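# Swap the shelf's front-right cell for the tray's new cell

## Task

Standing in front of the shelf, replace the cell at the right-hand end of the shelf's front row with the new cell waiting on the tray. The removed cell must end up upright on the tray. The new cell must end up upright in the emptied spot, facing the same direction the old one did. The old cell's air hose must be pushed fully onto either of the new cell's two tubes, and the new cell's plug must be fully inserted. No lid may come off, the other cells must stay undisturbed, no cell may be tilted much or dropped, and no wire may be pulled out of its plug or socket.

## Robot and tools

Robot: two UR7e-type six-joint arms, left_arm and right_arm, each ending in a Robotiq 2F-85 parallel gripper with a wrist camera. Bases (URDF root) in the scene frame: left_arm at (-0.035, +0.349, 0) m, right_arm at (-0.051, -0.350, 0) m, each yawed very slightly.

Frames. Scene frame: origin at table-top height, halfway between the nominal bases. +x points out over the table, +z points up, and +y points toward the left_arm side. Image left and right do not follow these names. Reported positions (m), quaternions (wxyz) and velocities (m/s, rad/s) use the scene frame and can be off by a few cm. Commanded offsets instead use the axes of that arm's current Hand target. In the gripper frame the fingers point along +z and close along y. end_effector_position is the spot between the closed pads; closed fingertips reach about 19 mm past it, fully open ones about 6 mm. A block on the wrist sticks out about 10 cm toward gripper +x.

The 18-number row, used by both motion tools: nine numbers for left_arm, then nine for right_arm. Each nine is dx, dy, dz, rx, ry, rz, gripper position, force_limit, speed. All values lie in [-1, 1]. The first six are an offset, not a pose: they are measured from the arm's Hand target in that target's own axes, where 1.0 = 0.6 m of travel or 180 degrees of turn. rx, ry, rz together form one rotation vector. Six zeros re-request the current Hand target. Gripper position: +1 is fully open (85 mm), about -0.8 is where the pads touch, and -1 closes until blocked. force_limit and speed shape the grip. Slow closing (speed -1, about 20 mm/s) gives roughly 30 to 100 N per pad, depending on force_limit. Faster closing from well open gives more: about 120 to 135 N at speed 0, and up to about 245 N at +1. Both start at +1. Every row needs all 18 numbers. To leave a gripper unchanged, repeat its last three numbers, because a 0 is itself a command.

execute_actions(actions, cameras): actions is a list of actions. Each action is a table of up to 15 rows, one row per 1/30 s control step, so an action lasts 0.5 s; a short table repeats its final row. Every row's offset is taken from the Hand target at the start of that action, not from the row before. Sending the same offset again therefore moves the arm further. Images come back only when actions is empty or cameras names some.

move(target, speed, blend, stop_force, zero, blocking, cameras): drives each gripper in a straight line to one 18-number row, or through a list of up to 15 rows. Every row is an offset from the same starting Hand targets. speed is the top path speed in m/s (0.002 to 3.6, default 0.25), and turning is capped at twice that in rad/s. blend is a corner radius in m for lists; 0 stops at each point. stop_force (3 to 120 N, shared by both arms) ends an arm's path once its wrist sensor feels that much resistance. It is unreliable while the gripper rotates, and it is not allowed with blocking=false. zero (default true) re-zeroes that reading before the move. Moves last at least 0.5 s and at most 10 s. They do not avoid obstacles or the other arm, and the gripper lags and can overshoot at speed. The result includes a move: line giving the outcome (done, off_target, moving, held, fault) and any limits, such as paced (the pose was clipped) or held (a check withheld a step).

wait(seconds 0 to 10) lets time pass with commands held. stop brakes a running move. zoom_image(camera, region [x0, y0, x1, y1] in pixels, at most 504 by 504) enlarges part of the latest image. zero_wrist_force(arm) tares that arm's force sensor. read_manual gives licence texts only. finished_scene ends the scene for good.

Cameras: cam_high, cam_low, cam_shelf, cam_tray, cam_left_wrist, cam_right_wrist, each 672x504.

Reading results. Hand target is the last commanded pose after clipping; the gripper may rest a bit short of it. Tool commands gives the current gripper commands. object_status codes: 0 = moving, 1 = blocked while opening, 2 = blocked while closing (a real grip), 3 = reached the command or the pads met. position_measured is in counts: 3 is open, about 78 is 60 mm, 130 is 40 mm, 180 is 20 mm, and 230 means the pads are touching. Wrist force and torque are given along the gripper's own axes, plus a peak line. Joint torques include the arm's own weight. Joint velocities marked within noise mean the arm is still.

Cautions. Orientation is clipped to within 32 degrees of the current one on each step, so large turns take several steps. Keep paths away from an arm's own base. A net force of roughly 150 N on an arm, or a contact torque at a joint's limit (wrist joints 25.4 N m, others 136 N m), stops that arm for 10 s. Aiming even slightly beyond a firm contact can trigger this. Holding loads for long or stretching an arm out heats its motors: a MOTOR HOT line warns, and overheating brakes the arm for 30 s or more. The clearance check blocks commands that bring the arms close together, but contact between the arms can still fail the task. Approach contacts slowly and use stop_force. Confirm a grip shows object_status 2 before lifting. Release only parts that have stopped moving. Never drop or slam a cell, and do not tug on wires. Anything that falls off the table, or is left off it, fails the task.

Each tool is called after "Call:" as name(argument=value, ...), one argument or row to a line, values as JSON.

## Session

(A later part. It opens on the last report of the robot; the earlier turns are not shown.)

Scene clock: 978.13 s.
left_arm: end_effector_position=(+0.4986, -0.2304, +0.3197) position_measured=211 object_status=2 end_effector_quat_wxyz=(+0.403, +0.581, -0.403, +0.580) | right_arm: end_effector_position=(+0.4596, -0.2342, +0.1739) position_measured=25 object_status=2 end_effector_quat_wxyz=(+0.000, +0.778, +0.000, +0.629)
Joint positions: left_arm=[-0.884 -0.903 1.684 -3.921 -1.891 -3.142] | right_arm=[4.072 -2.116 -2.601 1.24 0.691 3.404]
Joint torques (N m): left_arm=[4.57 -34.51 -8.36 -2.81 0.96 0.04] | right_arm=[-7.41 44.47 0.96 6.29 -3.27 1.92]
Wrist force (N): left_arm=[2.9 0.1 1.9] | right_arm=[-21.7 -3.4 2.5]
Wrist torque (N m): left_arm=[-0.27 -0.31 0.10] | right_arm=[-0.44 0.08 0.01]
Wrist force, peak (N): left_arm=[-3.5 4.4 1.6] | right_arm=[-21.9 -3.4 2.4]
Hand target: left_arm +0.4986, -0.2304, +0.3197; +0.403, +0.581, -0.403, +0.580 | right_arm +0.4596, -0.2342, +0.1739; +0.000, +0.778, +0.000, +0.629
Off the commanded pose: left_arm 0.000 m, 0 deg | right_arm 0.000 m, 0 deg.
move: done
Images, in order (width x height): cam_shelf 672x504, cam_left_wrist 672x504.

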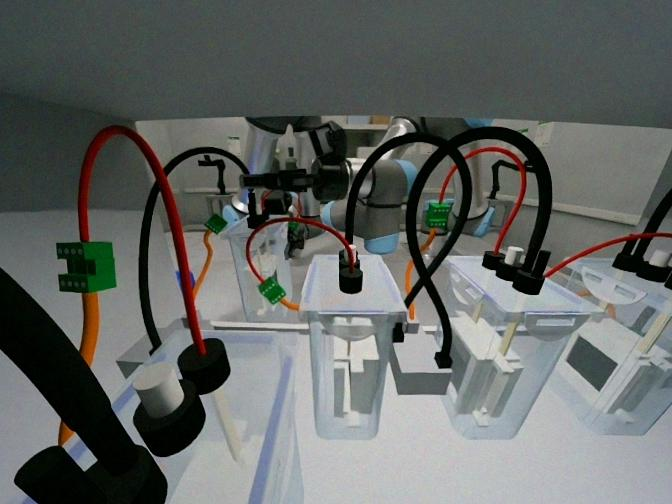

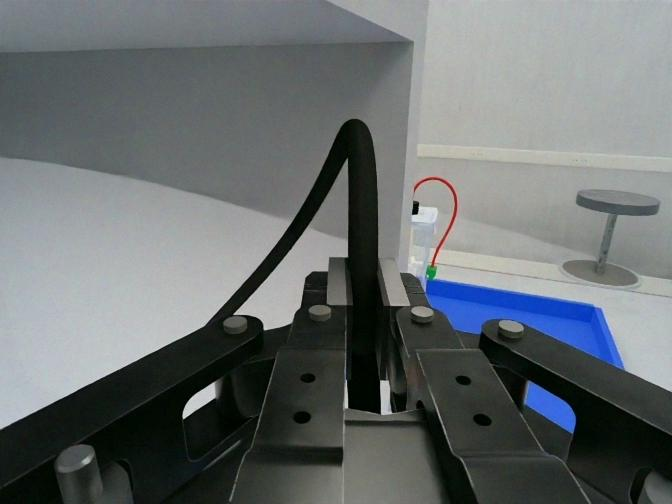

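Call:
move(
  target=[0.04,0,0,0,0,0,-1,-0.2,-1,0,0,0,0,0,0,-1,0.4,-1],
  speed=0.04,
  stop_force=35,
  cameras=["cam_left_wrist","cam_shelf","cam_low"],
)

Call:
zoom_image(
  camera="cam_shelf",
  region=[210, 130, 310, 240],
)

Scene clock: 996.53 s.
left_arm: end_effector_position=(+0.4986, -0.2305, +0.3437) position_measured=211 object_status=2 end_effector_quat_wxyz=(+0.403, +0.581, -0.403, +0.580) | right_arm: end_effector_position=(+0.4596, -0.2342, +0.1739) position_measured=25 object_status=2 end_effector_quat_wxyz=(+0.000, +0.778, +0.000, +0.629)
Joint positions: left_arm=[-0.884 -0.942 1.674 -3.872 -1.891 -3.142] | right_arm=[4.072 -2.116 -2.601 1.24 0.691 3.404]
Joint torques (N m): left_arm=[-5.27 -35.22 -9.48 -1.85 -1.08 -0.95] | right_arm=[-7.41 42.85 -2.63 6.1 -3.28 1.96]
Wrist force (N): left_arm=[1.7 -1.1 1.5] | right_arm=[-21.1 -2.7 1.2]
Wrist torque (N m): left_arm=[-0.30 -0.28 0.13] | right_arm=[-0.47 0.16 0.09]
Wrist force, peak (N): left_arm=[3.0 -0.1 2.2] | right_arm=[-21.8 -3.5 2.3]
Hand target: left_arm +0.4986, -0.2304, +0.3437; +0.403, +0.581, -0.403, +0.580 | right_arm +0.4596, -0.2342, +0.1739; +0.000, +0.778, +0.000, +0.629
Off the commanded pose: left_arm 0.000 m, 0 deg | right_arm 0.000 m, 0 deg.
move: done
Images, in order (width x height): cam_low 672x504, cam_shelf 672x504, cam_left_wrist 672x504.

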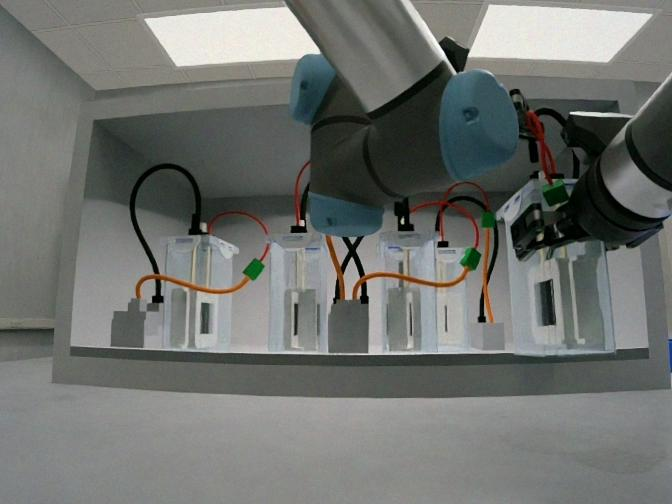

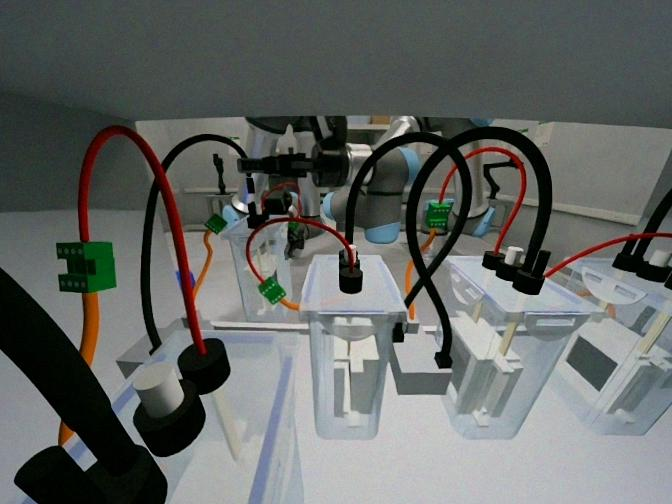

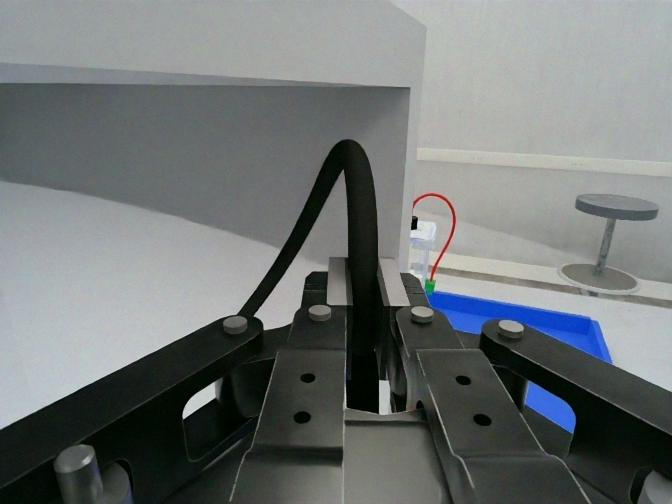

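Scaled by 4.582 from the camera's 672x504 image, which has a finer 960x720 frame.

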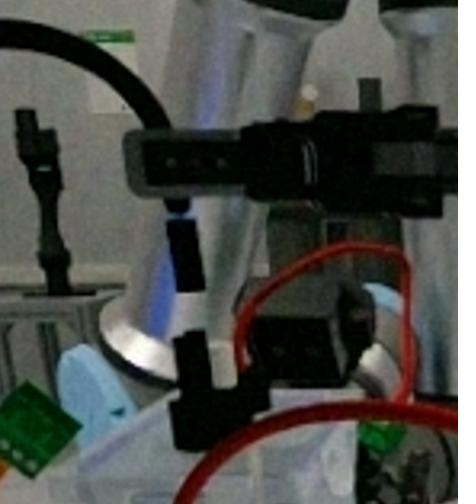

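Call:
move(
  target=[
    [0,0,0,0,0,0,-1,-0.2,-1,-0.0652,0,0.0139,0,0,0,-1,0.4,-1],
    [0,0,0,0,0,0,-1,-0.2,-1,-0.06,0.0667,-0.0418,0,0,0,-1,0.4,-1],
    [0,0,0,0,0,0,-1,-0.2,-1,0.0205,0.21,-0.064,0,0,0,-1,0.4,-1],
    [0,0,0,0,0,0,-1,-0.2,-1,0.0663,0.3667,-0.0483,0,0,0,-1,0.4,-1],
    [0,0,0,0,0,0,-1,-0.2,-1,0.0733,0.61,-0.0157,0,0,0,-1,0.4,-1],
  ],
  speed=[0.06,0.1,0.12,0.12,0.12],
  blend=0.015,
  cameras=["all"],
)

Scene clock: 1024.73 s.
left_arm: end_effector_position=(+0.4986, -0.2305, +0.3437) position_measured=211 object_status=2 end_effector_quat_wxyz=(+0.403, +0.581, -0.403, +0.580) | right_arm: end_effector_position=(+0.4595, -0.6002, +0.2189) position_measured=25 object_status=2 end_effector_quat_wxyz=(+0.000, +0.778, +0.000, +0.628)
Joint positions: left_arm=[-0.884 -0.942 1.674 -3.872 -1.891 -3.142] | right_arm=[2.777 -2.016 -2.361 1.007 1.949 3.056]
Joint torques (N m): left_arm=[9.5 -35.01 -10.1 -1.07 -1.2 -1.02] | right_arm=[-7.88 53.71 17.55 7.93 1.66 2.33]
Wrist force (N): left_arm=[1.7 -1.0 1.4] | right_arm=[-21.0 -2.3 2.0]
Wrist torque (N m): left_arm=[-0.28 -0.28 0.13] | right_arm=[-0.41 0.13 0.11]
Wrist force, peak (N): left_arm=[1.9 -1.4 1.8] | right_arm=[-22.3 -3.9 2.4]
Hand target: left_arm +0.4986, -0.2304, +0.3437; +0.403, +0.581, -0.403, +0.580 | right_arm +0.4595, -0.6002, +0.2190; +0.000, +0.778, +0.000, +0.629
Off the commanded pose: left_arm 0.000 m, 0 deg | right_arm 0.000 m, 0 deg.
move: done

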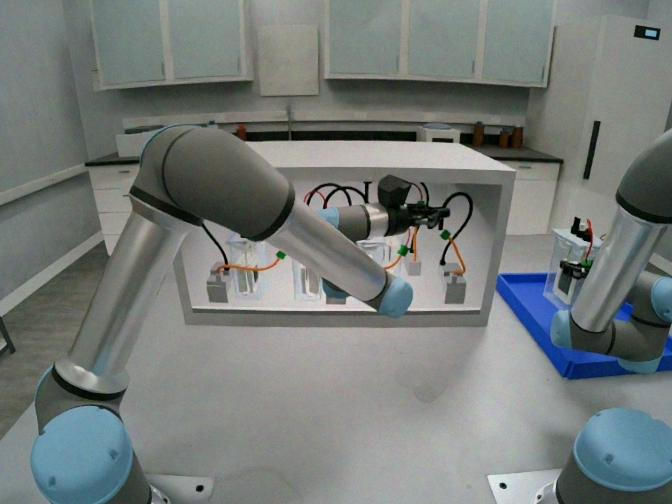

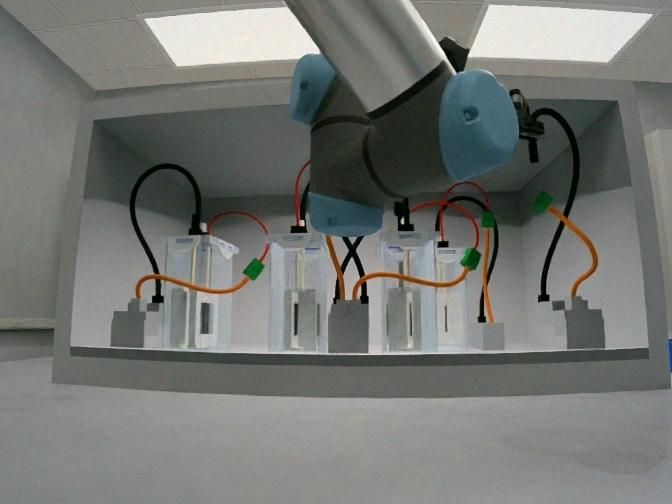

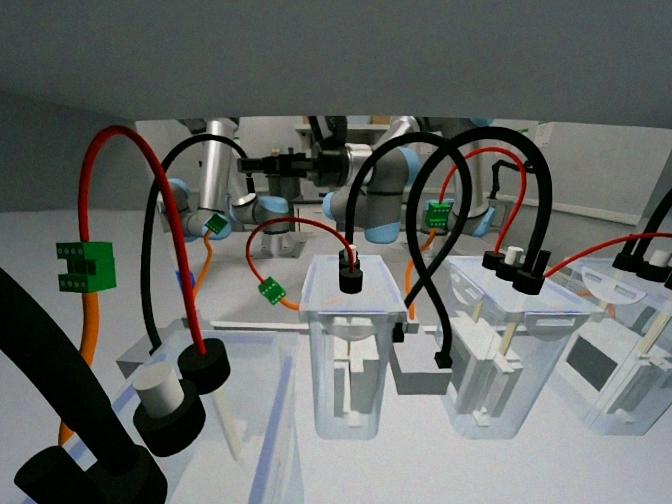

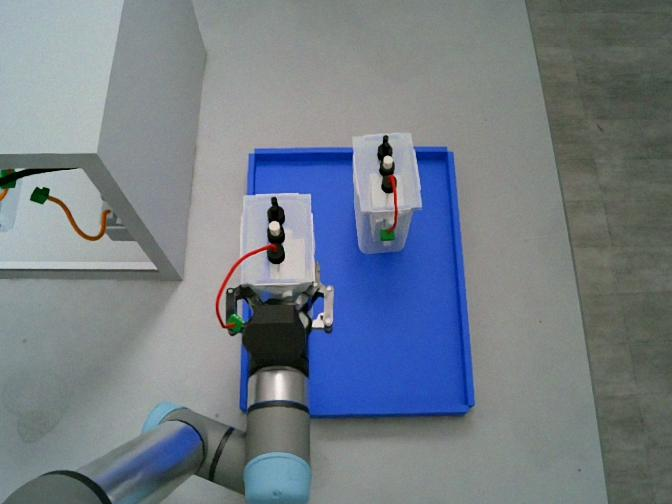

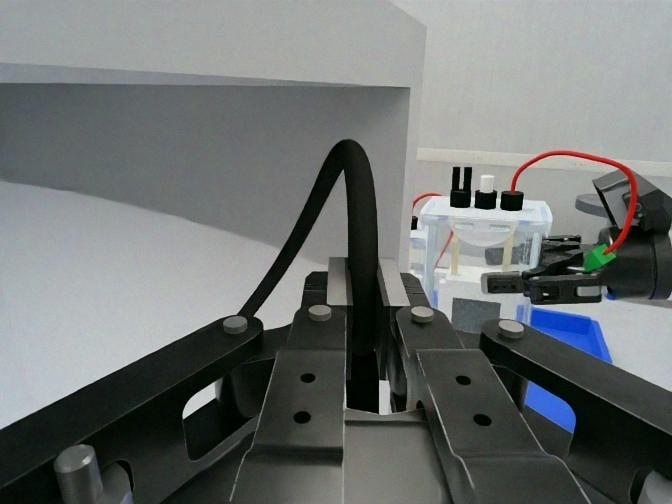

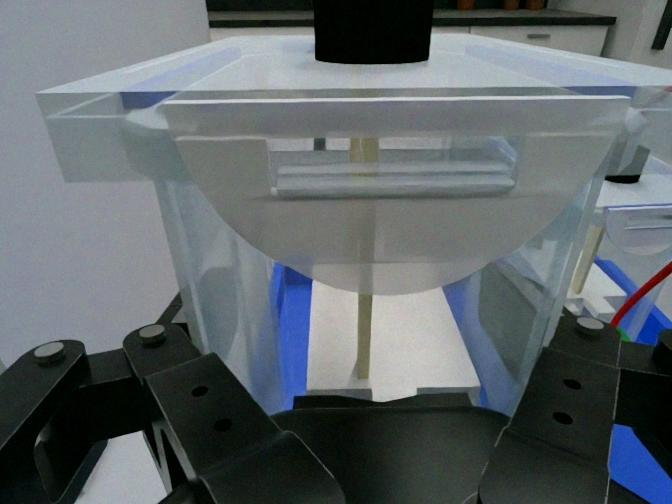

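Call:
move(
  target=[0,0,0,0,0,0,-1,-0.2,-1,-0.0815,0.0167,0.0173,0,0,0,-1,0.4,-1],
  speed=0.08,
)

Call:
move(
  target=[0,0,0,0,0,0,-1,-0.2,-1,-0.0815,0,0.0173,0,0,0,-1,0.4,-1],
  speed=0.015,
  stop_force=6,
  cameras=["cam_tray","cam_right_wrist","cam_left_wrist"],
)

Scene clock: 1033.33 s.
left_arm: end_effector_position=(+0.4986, -0.2304, +0.3437) position_measured=211 object_status=2 end_effector_quat_wxyz=(+0.403, +0.581, -0.403, +0.580) | right_arm: end_effector_position=(+0.4594, -0.6103, +0.1691) position_measured=25 object_status=2 end_effector_quat_wxyz=(+0.000, +0.778, +0.000, +0.629)
Joint positions: left_arm=[-0.884 -0.942 1.674 -3.872 -1.891 -3.142] | right_arm=[2.749 -2.181 -2.336 1.146 1.976 3.049]
Joint torques (N m): left_arm=[8.26 -35.02 -10.75 -1.27 -1.16 -1.07] | right_arm=[8.78 43.4 2.26 6.39 -0.9 2.05]
Wrist force (N): left_arm=[1.9 -1.1 1.7] | right_arm=[-20.4 -2.7 1.6]
Wrist torque (N m): left_arm=[-0.29 -0.30 0.13] | right_arm=[-0.45 0.06 0.13]
Wrist force, peak (N): left_arm=[2.0 -1.4 1.6] | right_arm=[-23.9 -2.4 2.4]
Hand target: left_arm +0.4986, -0.2304, +0.3437; +0.403, +0.581, -0.403, +0.580 | right_arm +0.4593, -0.6102, +0.1690; +0.000, +0.778, +0.000, +0.629
Off the commanded pose: left_arm 0.000 m, 0 deg | right_arm 0.000 m, 0 deg.
move: done

Scene clock: 1036.23 s.
left_arm: end_effector_position=(+0.4986, -0.2304, +0.3437) position_measured=211 object_status=2 end_effector_quat_wxyz=(+0.403, +0.581, -0.403, +0.580) | right_arm: end_effector_position=(+0.4593, -0.6102, +0.1405) position_measured=25 object_status=2 end_effector_quat_wxyz=(+0.000, +0.778, +0.000, +0.628)
Joint positions: left_arm=[-0.884 -0.942 1.674 -3.872 -1.891 -3.142] | right_arm=[2.749 -2.273 -2.325 1.225 1.976 3.049]
Joint torques (N m): left_arm=[8.87 -34.82 -10.27 -1.16 -1.16 -1.05] | right_arm=[-4.4 57.11 -1.79 8.14 -0.18 0.85]
Wrist force (N): left_arm=[1.8 -1.0 1.6] | right_arm=[-17.5 -1.8 1.9]
Wrist torque (N m): left_arm=[-0.28 -0.29 0.13] | right_arm=[-0.51 0.45 0.07]
Wrist force, peak (N): left_arm=[1.9 -1.3 1.7] | right_arm=[-21.1 -2.8 2.0]
Hand target: left_arm +0.4986, -0.2304, +0.3437; +0.403, +0.581, -0.403, +0.580 | right_arm +0.4593, -0.6102, +0.1405; +0.000, +0.778, +0.000, +0.629 (not the last commanded pose)
Off the commanded pose: left_arm 0.000 m, 0 deg | right_arm 0.021 m, 0 deg.
move: contact (right_arm)
Images, in order (width x height): cam_tray 672x504, cam_left_wrist 672x504, cam_right_wrist 672x504.

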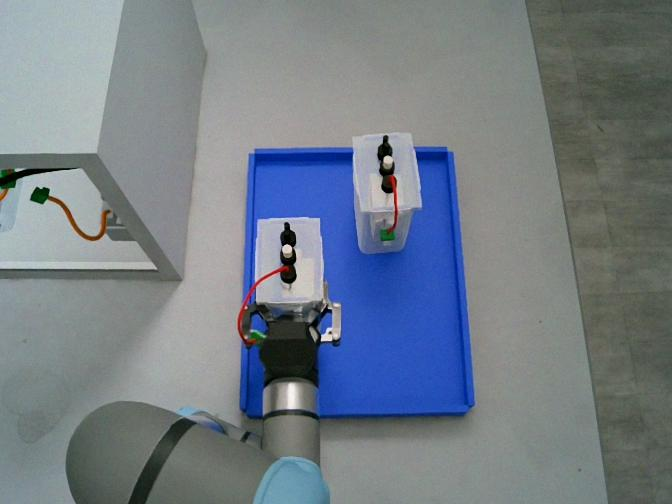

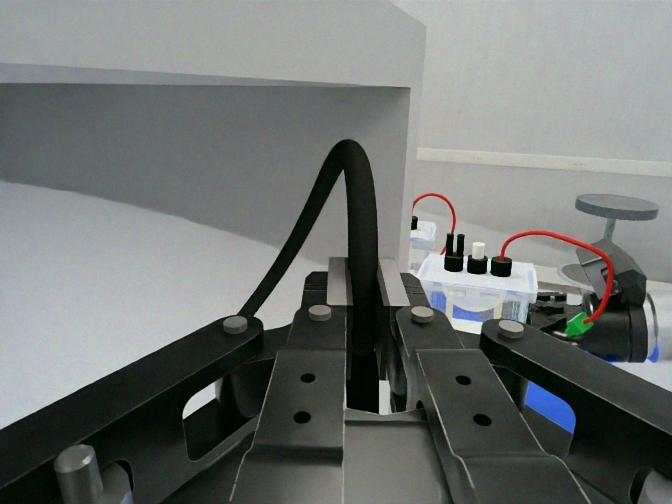

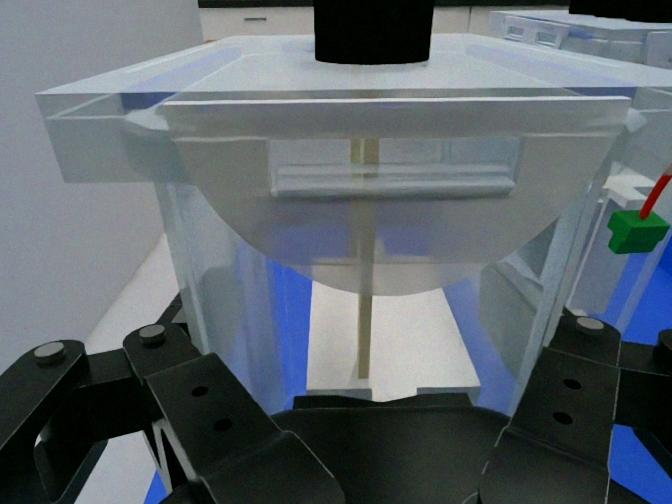

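Call:
move(
  target=[0,0,0,0,0,0,-1,-0.2,-1,-0.0033,0,0.0007,0,0,0,-1,0.4,-1],
  speed=0.01,
  stop_force=20,
)

Call:
execute_actions(
  actions=[],
  cameras=[],
)

Scene clock: 1041.03 s.
left_arm: end_effector_position=(+0.4986, -0.2304, +0.3437) position_measured=211 object_status=2 end_effector_quat_wxyz=(+0.403, +0.581, -0.403, +0.580) | right_arm: end_effector_position=(+0.4592, -0.6102, +0.1398) position_measured=25 object_status=2 end_effector_quat_wxyz=(+0.000, +0.778, +0.000, +0.629)
Joint positions: left_arm=[-0.884 -0.942 1.674 -3.872 -1.891 -3.142] | right_arm=[2.749 -2.275 -2.324 1.228 1.976 3.049]
Joint torques (N m): left_arm=[9.4 -34.85 -10.7 -1.19 -1.04 -0.93] | right_arm=[6.57 49.91 -5.62 1.72 -0.68 0.68]
Wrist force (N): left_arm=[1.6 -1.1 1.4] | right_arm=[-4.8 -2.6 -2.4]
Wrist torque (N m): left_arm=[-0.29 -0.27 0.13] | right_arm=[-0.58 0.62 0.16]
Wrist force, peak (N): left_arm=[1.9 -1.2 1.7] | right_arm=[-18.0 -2.7 1.8]
Hand target: left_arm +0.4986, -0.2304, +0.3437; +0.403, +0.581, -0.403, +0.580 | right_arm +0.4592, -0.6102, +0.1398; +0.000, +0.778, +0.000, +0.629 (not the last commanded pose)
Off the commanded pose: left_arm 0.000 m, 0 deg | right_arm 0.001 m, 0 deg.
move: contact (right_arm)

Scene clock: 1041.03 s.
left_arm: end_effector_position=(+0.4986, -0.2304, +0.3437) position_measured=211 object_status=2 end_effector_quat_wxyz=(+0.403, +0.581, -0.403, +0.580) | right_arm: end_effector_position=(+0.4592, -0.6102, +0.1398) position_measured=25 object_status=2 end_effector_quat_wxyz=(+0.000, +0.778, +0.000, +0.629)
Joint positions: left_arm=[-0.884 -0.942 1.674 -3.872 -1.891 -3.142] | right_arm=[2.749 -2.275 -2.324 1.228 1.976 3.049]
Joint velocities: within noise
Joint torques (N m): left_arm=[9.4 -34.85 -10.7 -1.19 -1.04 -0.93] | right_arm=[6.57 49.91 -5.62 1.72 -0.68 0.68]
Wrist force (N): left_arm=[1.6 -1.1 1.4] | right_arm=[-4.8 -2.6 -2.4]
Wrist torque (N m): left_arm=[-0.29 -0.27 0.13] | right_arm=[-0.58 0.62 0.16]
Wrist force, peak (N): left_arm=[1.6 -1.1 1.4] | right_arm=[-4.8 -2.6 -2.4]
Hand target: left_arm +0.4986, -0.2304, +0.3437; +0.403, +0.581, -0.403, +0.580 | right_arm +0.4592, -0.6102, +0.1398; +0.000, +0.778, +0.000, +0.629 (not the last commanded pose)
Tool commands: left_gripper/position=-1.0 left_gripper/force_limit=-0.2 left_gripper/speed=-1.0 right_gripper/position=-1.0 right_gripper/force_limit=+0.4 right_gripper/speed=-1.0
Off the commanded pose: left_arm 0.000 m, 0 deg | right_arm 0.001 m, 0 deg.
No camera images: "cameras" was empty.

Nearly all weight is on the tray. Open slowly and retreat.

Call:
move(
  target=[0,0,0,0,0,0,-1,-0.2,-1,0,0,0,0,0,0,1,0,-1],
  cameras=["cam_right_wrist"],
)

Scene clock: 1044.77 s.
left_arm: end_effector_position=(+0.4986, -0.2304, +0.3437) position_measured=211 object_status=2 end_effector_quat_wxyz=(+0.403, +0.581, -0.403, +0.580) | right_arm: end_effector_position=(+0.4592, -0.6102, +0.1398) position_measured=3 object_status=0 end_effector_quat_wxyz=(+0.000, +0.778, +0.000, +0.629)
Joint positions: left_arm=[-0.884 -0.942 1.674 -3.872 -1.891 -3.142] | right_arm=[2.749 -2.275 -2.324 1.228 1.976 3.049]
Joint torques (N m): left_arm=[8.76 -35.91 -11.03 -1.13 -1.06 -1.08] | right_arm=[6.24 43.28 5.79 3.55 -0.8 0.66]
Wrist force (N): left_arm=[2.0 -1.1 1.7] | right_arm=[0.2 -3.3 -2.5]
Wrist torque (N m): left_arm=[-0.29 -0.32 0.13] | right_arm=[-0.57 -0.09 0.09]
Wrist force, peak (N): left_arm=[1.9 -1.3 1.8] | right_arm=[-4.0 -2.9 -8.1]
Hand target: left_arm +0.4986, -0.2304, +0.3437; +0.403, +0.581, -0.403, +0.580 | right_arm +0.4592, -0.6102, +0.1398; +0.000, +0.778, +0.000, +0.629
Off the commanded pose: left_arm 0.000 m, 0 deg | right_arm 0.000 m, 0 deg.
move: done
Images, in order (width x height): cam_right_wrist 672x504.

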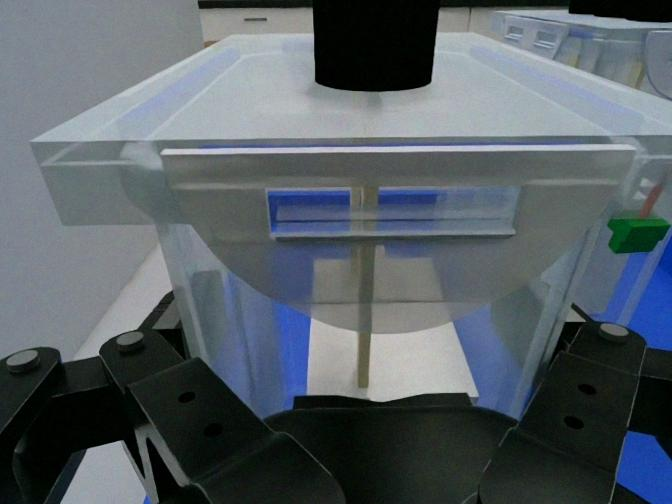

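Call:
execute_actions(
  actions=[],
  cameras=["cam_tray","cam_left_wrist"],
)

Call:
zoom_image(
  camera="cam_tray",
  region=[220, 200, 370, 380],
)

Call:
zoom_image(
  camera="cam_left_wrist",
  region=[400, 200, 672, 380],
)

Scene clock: 1048.90 s.
left_arm: end_effector_position=(+0.4986, -0.2304, +0.3437) position_measured=211 object_status=2 end_effector_quat_wxyz=(+0.403, +0.581, -0.403, +0.580) | right_arm: end_effector_position=(+0.4592, -0.6102, +0.1398) position_measured=3 object_status=3 end_effector_quat_wxyz=(+0.000, +0.778, +0.000, +0.629)
Joint positions: left_arm=[-0.884 -0.942 1.674 -3.872 -1.891 -3.142] | right_arm=[2.749 -2.275 -2.324 1.228 1.976 3.049]
Joint velocities: within noise
Joint torques (N m): left_arm=[8.6 -35.68 -11.33 -1.08 -1.02 -0.95] | right_arm=[6.67 26.97 17.79 3.68 -0.83 0.47]
Wrist force (N): left_arm=[1.7 -1.0 1.4] | right_arm=[0.5 -3.4 -2.6]
Wrist torque (N m): left_arm=[-0.27 -0.27 0.14] | right_arm=[-0.59 -0.13 0.09]
Wrist force, peak (N): left_arm=[2.0 -1.2 1.7] | right_arm=[0.0 -3.6 -2.8]
Hand target: left_arm +0.4986, -0.2304, +0.3437; +0.403, +0.581, -0.403, +0.580 | right_arm +0.4592, -0.6102, +0.1398; +0.000, +0.778, +0.000, +0.629
Tool commands: left_gripper/position=-1.0 left_gripper/force_limit=-0.2 left_gripper/speed=-1.0 right_gripper/position=+1.0 right_gripper/force_limit=+0.0 right_gripper/speed=-1.0
Off the commanded pose: left_arm 0.000 m, 0 deg | right_arm 0.000 m, 0 deg.
Images, in order (width x height): cam_tray 672x504, cam_left_wrist 672x504.

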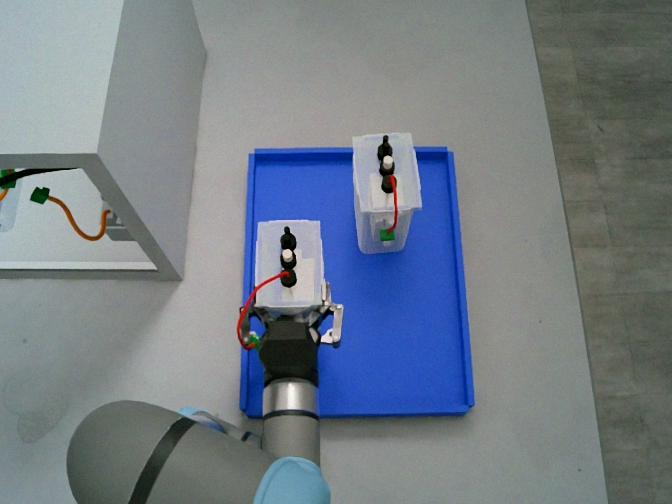

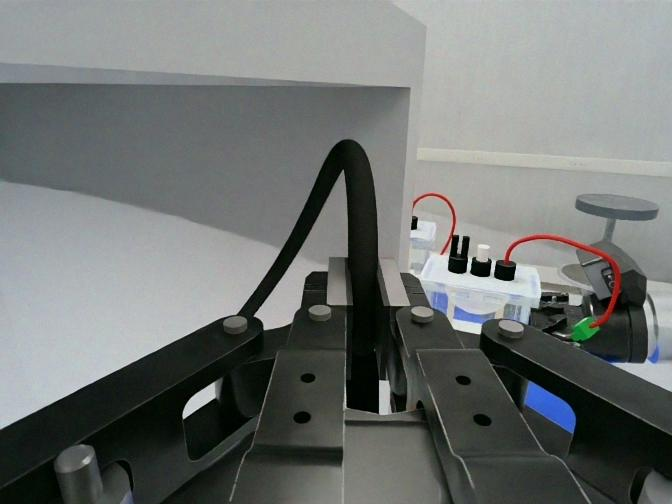

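Scaled by 2.800 from the camera's 672x504 image, which has a finer 960x720 frame.

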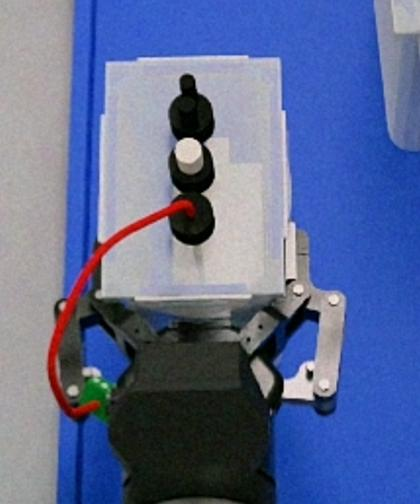

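Scaled by 1.853 from the camera's 672x504 image, which has a finer 960x720 frame.

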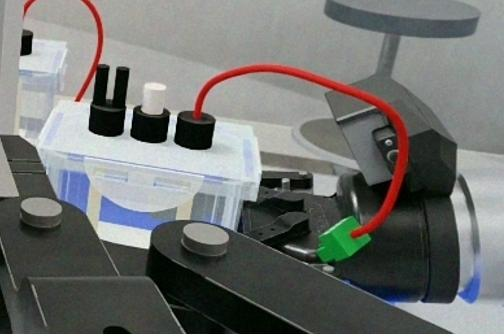

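Call:
move(
  target=[0,0,0,0,0,0,-1,-0.2,-1,-0.0173,0,-0.0815,0,0,0,1,0,-1],
  speed=0.08,
  cameras=["cam_tray","cam_left_wrist"],
)

Call:
zoom_image(
  camera="cam_left_wrist",
  region=[400, 200, 672, 380],
)

Scene clock: 1053.87 s.
left_arm: end_effector_position=(+0.4986, -0.2304, +0.3437) position_measured=211 object_status=2 end_effector_quat_wxyz=(+0.403, +0.581, -0.403, +0.580) | right_arm: end_effector_position=(+0.4091, -0.6102, +0.1399) position_measured=3 object_status=3 end_effector_quat_wxyz=(+0.000, +0.778, +0.000, +0.629) end_effector_velocity=(+0.002, -0.001, +0.000) end_effector_angular_velocity=(+0.000, +0.001, -0.002)
Joint positions: left_arm=[-0.884 -0.942 1.674 -3.872 -1.891 -3.142] | right_arm=[2.683 -2.266 -2.42 1.307 2.041 3.032]
Joint velocities: left_arm=[within noise] | right_arm=[0.003 0 0.004 -0.004 -0.005 0.001]
Joint torques (N m): left_arm=[8.59 -36.19 -10.92 -1.26 -0.94 -1] | right_arm=[9.12 32.8 14.88 0.9 -1.32 2.07]
Wrist force (N): left_arm=[1.5 -1.3 1.5] | right_arm=[0.1 -3.1 -2.7]
Wrist torque (N m): left_arm=[-0.32 -0.25 0.14] | right_arm=[-0.54 -0.09 0.08]
Wrist force, peak (N): left_arm=[2.0 -1.2 1.6] | right_arm=[-0.1 -3.5 -4.3]
Hand target: left_arm +0.4986, -0.2304, +0.3437; +0.403, +0.581, -0.403, +0.580 | right_arm +0.4092, -0.6102, +0.1399; +0.000, +0.778, +0.000, +0.629
Off the commanded pose: left_arm 0.000 m, 0 deg | right_arm 0.000 m, 0 deg.
move: done
Images, in order (width x height): cam_tray 672x504, cam_left_wrist 672x504.

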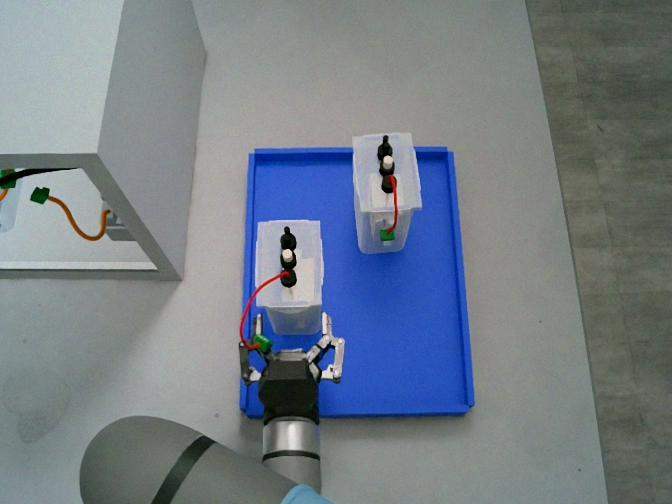

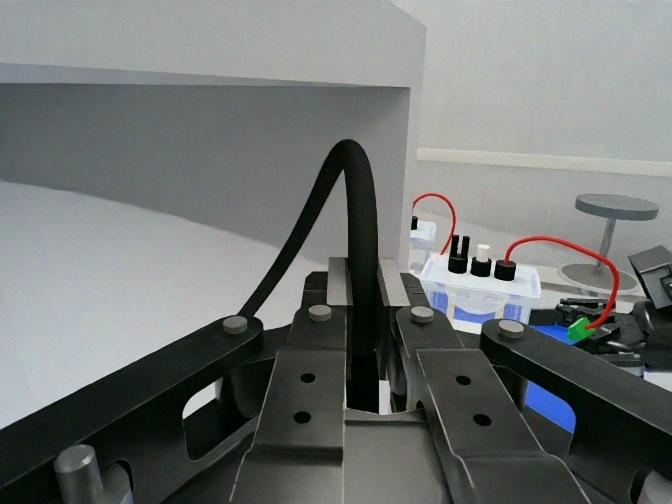

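Scaled by 1.853 from the camera's 672x504 image, which has a finer 960x720 frame.

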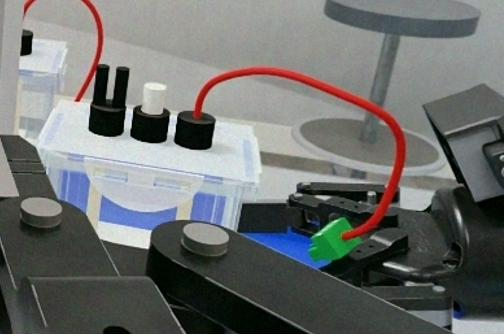

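Call:
move(
  target=[
    [0,0,0,0,0,0,-1,-0.2,-1,0.0808,0,-0.1007,0,0,0,1,0,-1],
    [0,0,0,0,0,0,-1,-0.2,-1,0.0947,0.26,-0.0355,0.025,0,-0.0053,1,0,-1],
  ],
  speed=0.15,
  blend=0.02,
  cameras=["cam_tray","cam_right_wrist","cam_left_wrist"],
)

Scene clock: 1065.17 s.
left_arm: end_effector_position=(+0.4986, -0.2304, +0.3437) position_measured=211 object_status=2 end_effector_quat_wxyz=(+0.403, +0.581, -0.403, +0.580) | right_arm: end_effector_position=(+0.4002, -0.7661, +0.1999) position_measured=3 object_status=3 end_effector_quat_wxyz=(-0.025, +0.777, +0.031, +0.628)
Joint positions: left_arm=[-0.884 -0.942 1.674 -3.872 -1.891 -3.142] | right_arm=[2.307 -2.191 -2.044 0.745 2.478 2.863]
Joint torques (N m): left_arm=[8.86 -36.5 -12.13 -1.2 -0.89 -0.99] | right_arm=[-0.78 44.87 22.27 1.42 1.17 2.09]
Wrist force (N): left_arm=[1.6 -1.1 1.7] | right_arm=[0.1 -2.9 -3.0]
Wrist torque (N m): left_arm=[-0.29 -0.26 0.13] | right_arm=[-0.50 -0.01 0.00]
Wrist force, peak (N): left_arm=[1.9 -1.3 1.8] | right_arm=[0.7 -4.4 -3.9]
Hand target: left_arm +0.4986, -0.2304, +0.3437; +0.403, +0.581, -0.403, +0.580 | right_arm +0.4002, -0.7661, +0.2000; -0.025, +0.777, +0.031, +0.628
Off the commanded pose: left_arm 0.000 m, 0 deg | right_arm 0.000 m, 0 deg.
move: done
Images, in order (width x height): cam_tray 672x504, cam_left_wrist 672x504, cam_right_wrist 672x504.

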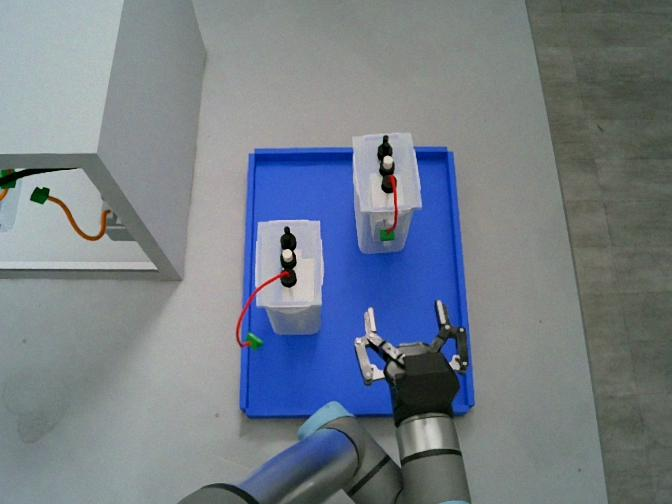

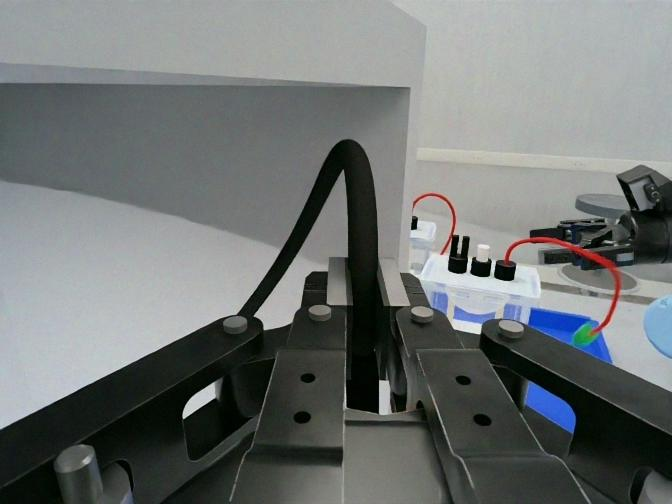

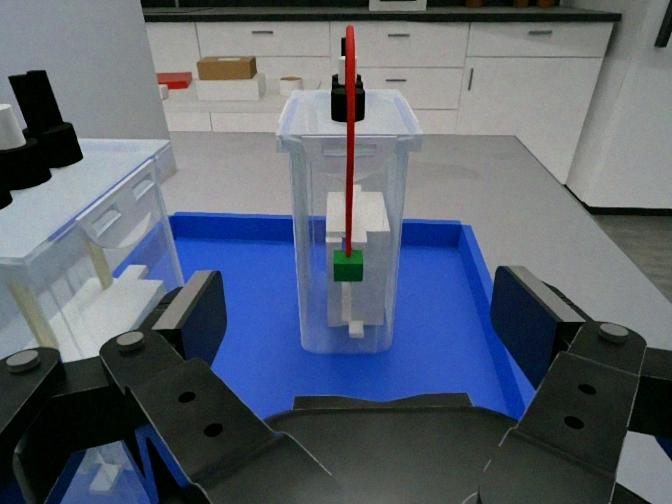

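Call:
move(
  target=[
    [0,0,0,0,0,0,-1,-0.2,-1,-0.0387,0,0.1786,0,0,0,1,0,-1],
    [0,0,0,0,0,0,-1,-0.2,-1,-0.0408,0,0.2728,0,0,0,1,0,-1],
  ],
  speed=[0.12,0.08],
  blend=0.01,
  cameras=["cam_tray","cam_right_wrist"],
)

Scene clock: 1105.17 s.
left_arm: end_effector_position=(+0.4986, -0.2304, +0.3437) position_measured=211 object_status=2 end_effector_quat_wxyz=(+0.403, +0.581, -0.403, +0.580) | right_arm: end_effector_position=(+0.5264, -0.7555, +0.1478) position_measured=3 object_status=3 end_effector_quat_wxyz=(-0.026, +0.777, +0.031, +0.628)
Joint positions: left_arm=[-0.884 -0.942 1.674 -3.872 -1.891 -3.142] | right_arm=[2.5 -2.388 -1.841 0.801 2.296 2.95]
Joint torques (N m): left_arm=[8.95 -36.21 -13.2 -1.14 -0.75 -0.92] | right_arm=[2.01 46.67 16.14 2.27 0.05 0.25]
Wrist force (N): left_arm=[1.8 -1.1 1.7] | right_arm=[0.1 -3.3 -3.3]
Wrist torque (N m): left_arm=[-0.29 -0.30 0.13] | right_arm=[-0.54 -0.03 0.07]
Wrist force, peak (N): left_arm=[1.9 -1.3 1.9] | right_arm=[0.2 -2.2 -6.5]
Hand target: left_arm +0.4986, -0.2304, +0.3437; +0.403, +0.581, -0.403, +0.580 | right_arm +0.5264, -0.7555, +0.1478; -0.026, +0.777, +0.031, +0.628 (not the last commanded pose)
Tool commands: left_gripper/position=-1.0 left_gripper/force_limit=-0.2 left_gripper/speed=-1.0 right_gripper/position=+1.0 right_gripper/force_limit=+0.003922 right_gripper/speed=-1.0
Off the commanded pose: left_arm 0.000 m, 0 deg | right_arm 0.029 m, 0 deg.
FORCE FAULT: contact force on the right arm reached its limit, and that arm stopped. The contact can be on any part of that arm, not only on its tool. That arm's remaining commands of this call were not run. That arm is still stopped at the end of this call. That arm stays stopped for about 10 more seconds. Until then a move that you send moves the other arm only, and its call returns only when the move has ended. Once the stop has ended, the next robot result says so. If the stop ends while you think or write, that arm runs what you send next, counted from a new Hand target: where the arm stands when the stop ends. While its stop runs, that arm takes no new command, but its gripper still runs the gripper command that each later call begins with. Until it ends, the stop uses up actions while you think or wait. An arm that is not stopped still takes commands.
move: fault (right_arm); path passed 1 of 2 targets
Images, in order (width x height): cam_tray 672x504, cam_right_wrist 672x504.

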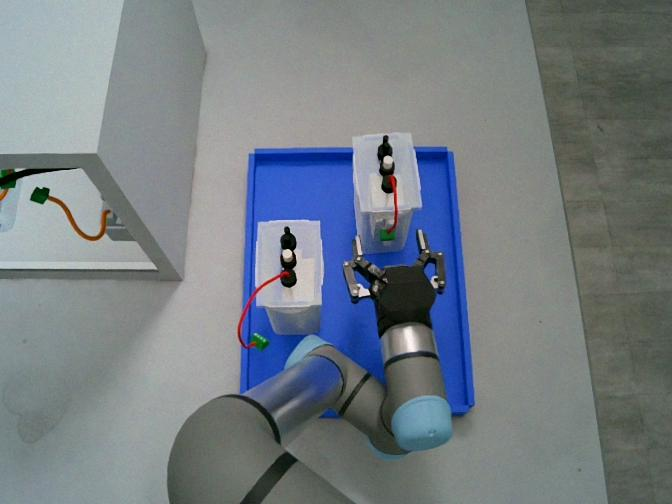

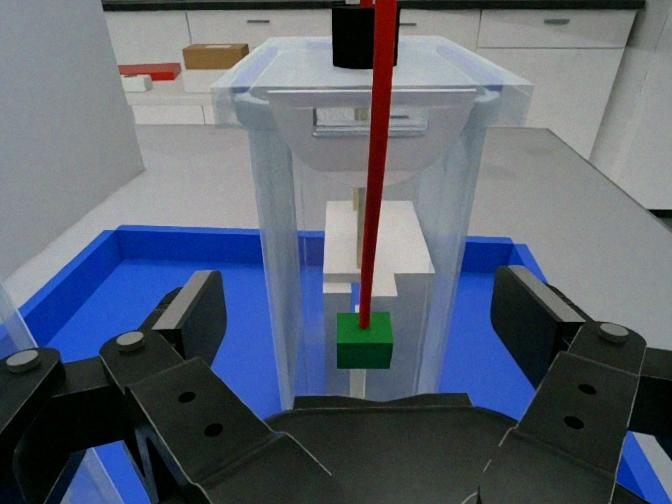

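Call:
wait(
  seconds=3,
)

Scene clock: 1132.07 s.
left_arm: end_effector_position=(+0.4986, -0.2304, +0.3437) position_measured=211 object_status=2 end_effector_quat_wxyz=(+0.403, +0.581, -0.403, +0.580) | right_arm: end_effector_position=(+0.5264, -0.7555, +0.1478) position_measured=3 object_status=3 end_effector_quat_wxyz=(-0.026, +0.777, +0.031, +0.628)
Joint positions: left_arm=[-0.884 -0.942 1.674 -3.872 -1.891 -3.142] | right_arm=[2.5 -2.388 -1.841 0.801 2.296 2.95]
Joint torques (N m): left_arm=[8.69 -36.29 -13.56 -1.35 -0.52 -0.98] | right_arm=[0.17 46.72 13.1 2.24 0.24 0.18]
Wrist force (N): left_arm=[1.8 -1.2 1.7] | right_arm=[0.3 -3.4 -3.1]
Wrist torque (N m): left_arm=[-0.30 -0.29 0.13] | right_arm=[-0.53 -0.06 0.07]
Wrist force, peak (N): left_arm=[2.1 -1.3 1.6] | right_arm=[0.3 -3.8 -3.3]
Hand target: left_arm +0.4986, -0.2304, +0.3437; +0.403, +0.581, -0.403, +0.580 | right_arm +0.5264, -0.7555, +0.1478; -0.026, +0.777, +0.031, +0.628 (not the last commanded pose)
Tool commands: left_gripper/position=-1.0 left_gripper/force_limit=-0.2 left_gripper/speed=-1.0 right_gripper/position=+1.0 right_gripper/force_limit=+0.003922 right_gripper/speed=-1.0
Off the commanded pose: left_arm 0.000 m, 0 deg | right_arm 0.029 m, 0 deg.
FORCE FAULT, CONTINUED: the right arm's stop, for the force fault that an earlier result reported, is over. The rest of the stop counts as 19 of the actions that you can send in this scene. During its stop the right arm's controller moved it back a little. That arm's target is now where it stood when the stop ended, not its last command. That arm accepts commands again.
wait: 3.00 s; at rest from the start

Call:
move(
  target=[
    [0,0,0,0,0,0,-1,-0.2,-1,0.1015,0,-0.1008,0,-0.0722,0,1,0,-1],
    [0,0,0,0,0,0,-1,-0.2,-1,-0.0463,0,-0.0353,0,-0.0722,0,1,0,-1],
  ],
  speed=[0.12,0.08],
  blend=0.01,
  cameras=["cam_tray","cam_right_wrist"],
)

Scene clock: 1138.83 s.
left_arm: end_effector_position=(+0.4986, -0.2304, +0.3437) position_measured=211 object_status=2 end_effector_quat_wxyz=(+0.403, +0.581, -0.403, +0.580) | right_arm: end_effector_position=(+0.5001, -0.7576, +0.1252) position_measured=3 object_status=3 end_effector_quat_wxyz=(-0.022, +0.843, +0.034, +0.536)
Joint positions: left_arm=[-0.884 -0.942 1.674 -3.872 -1.891 -3.142] | right_arm=[2.49 -2.255 -1.942 0.482 2.241 2.761]
Joint torques (N m): left_arm=[8.58 -36.88 -14.68 -1.18 -0.56 -0.78] | right_arm=[-8.95 48.02 4.9 1.65 2.05 -0.29]
Wrist force (N): left_arm=[1.7 -0.9 1.5] | right_arm=[0.7 -3.1 -2.5]
Wrist torque (N m): left_arm=[-0.25 -0.28 0.13] | right_arm=[-0.51 -0.12 0.01]
Wrist force, peak (N): left_arm=[2.0 -1.3 1.6] | right_arm=[1.9 -3.1 -3.9]
Hand target: left_arm +0.4986, -0.2304, +0.3437; +0.403, +0.581, -0.403, +0.580 | right_arm +0.5000, -0.7577, +0.1251; -0.022, +0.843, +0.034, +0.536
Off the commanded pose: left_arm 0.000 m, 0 deg | right_arm 0.000 m, 0 deg.
move: done
Images, in order (width x height): cam_tray 672x504, cam_right_wrist 672x504.

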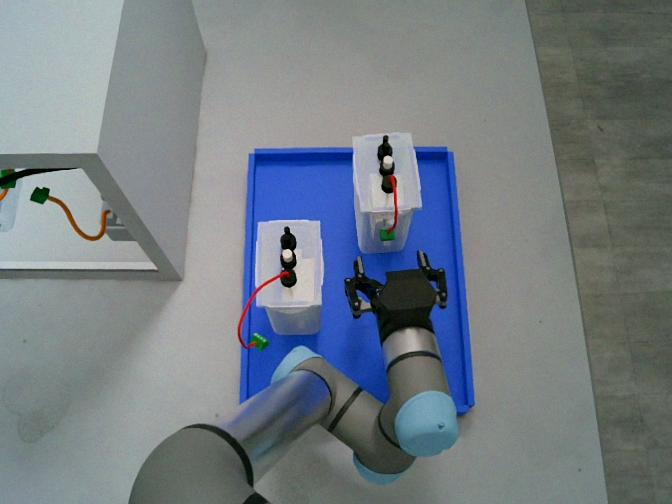

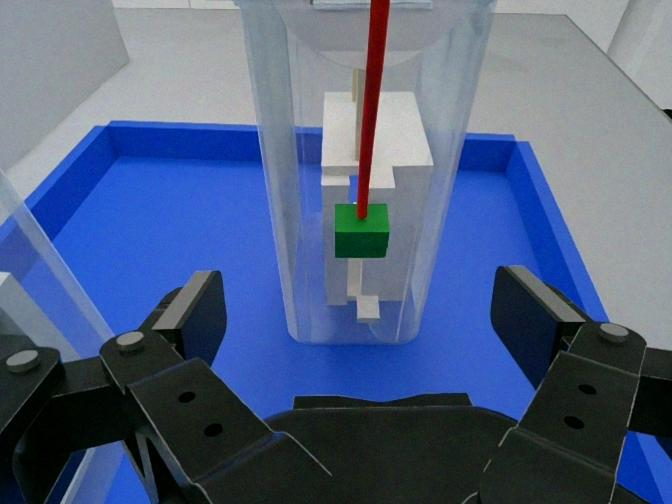

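Call:
move(
  target=[0,0,0,0,0,0,-1,-0.2,-1,0.0376,0.0017,0.094,0,0,0,1,0,-1],
  speed=0.08,
  cameras=["cam_tray","cam_right_wrist"],
)

Scene clock: 1145.43 s.
left_arm: end_effector_position=(+0.4986, -0.2304, +0.3437) position_measured=211 object_status=2 end_effector_quat_wxyz=(+0.403, +0.581, -0.403, +0.580) | right_arm: end_effector_position=(+0.5605, -0.7537, +0.1214) position_measured=3 object_status=3 end_effector_quat_wxyz=(-0.022, +0.844, +0.034, +0.536)
Joint positions: left_arm=[-0.884 -0.942 1.674 -3.872 -1.891 -3.142] | right_arm=[2.563 -2.316 -1.823 0.453 2.179 2.81]
Joint torques (N m): left_arm=[9.05 -36.83 -13.89 -1.36 -0.44 -0.85] | right_arm=[-8.25 59.98 4.39 5.17 1.96 -1.96]
Wrist force (N): left_arm=[1.9 -1.3 1.8] | right_arm=[0.7 -3.5 -2.4]
Wrist torque (N m): left_arm=[-0.32 -0.31 0.14] | right_arm=[-0.55 -0.09 0.05]
Wrist force, peak (N): left_arm=[2.0 -1.2 1.8] | right_arm=[0.1 -3.0 -3.6]
Hand target: left_arm +0.4986, -0.2304, +0.3437; +0.403, +0.581, -0.403, +0.580 | right_arm +0.5605, -0.7538, +0.1215; -0.022, +0.843, +0.034, +0.536
Off the commanded pose: left_arm 0.000 m, 0 deg | right_arm 0.000 m, 0 deg.
move: done
Images, in order (width x height): cam_tray 672x504, cam_right_wrist 672x504.

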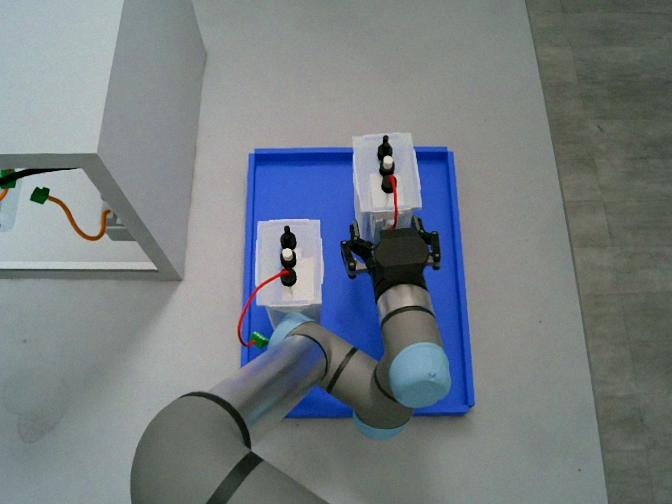

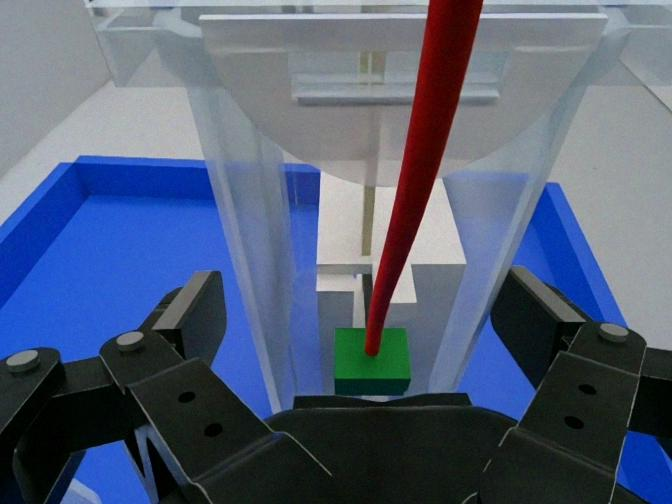

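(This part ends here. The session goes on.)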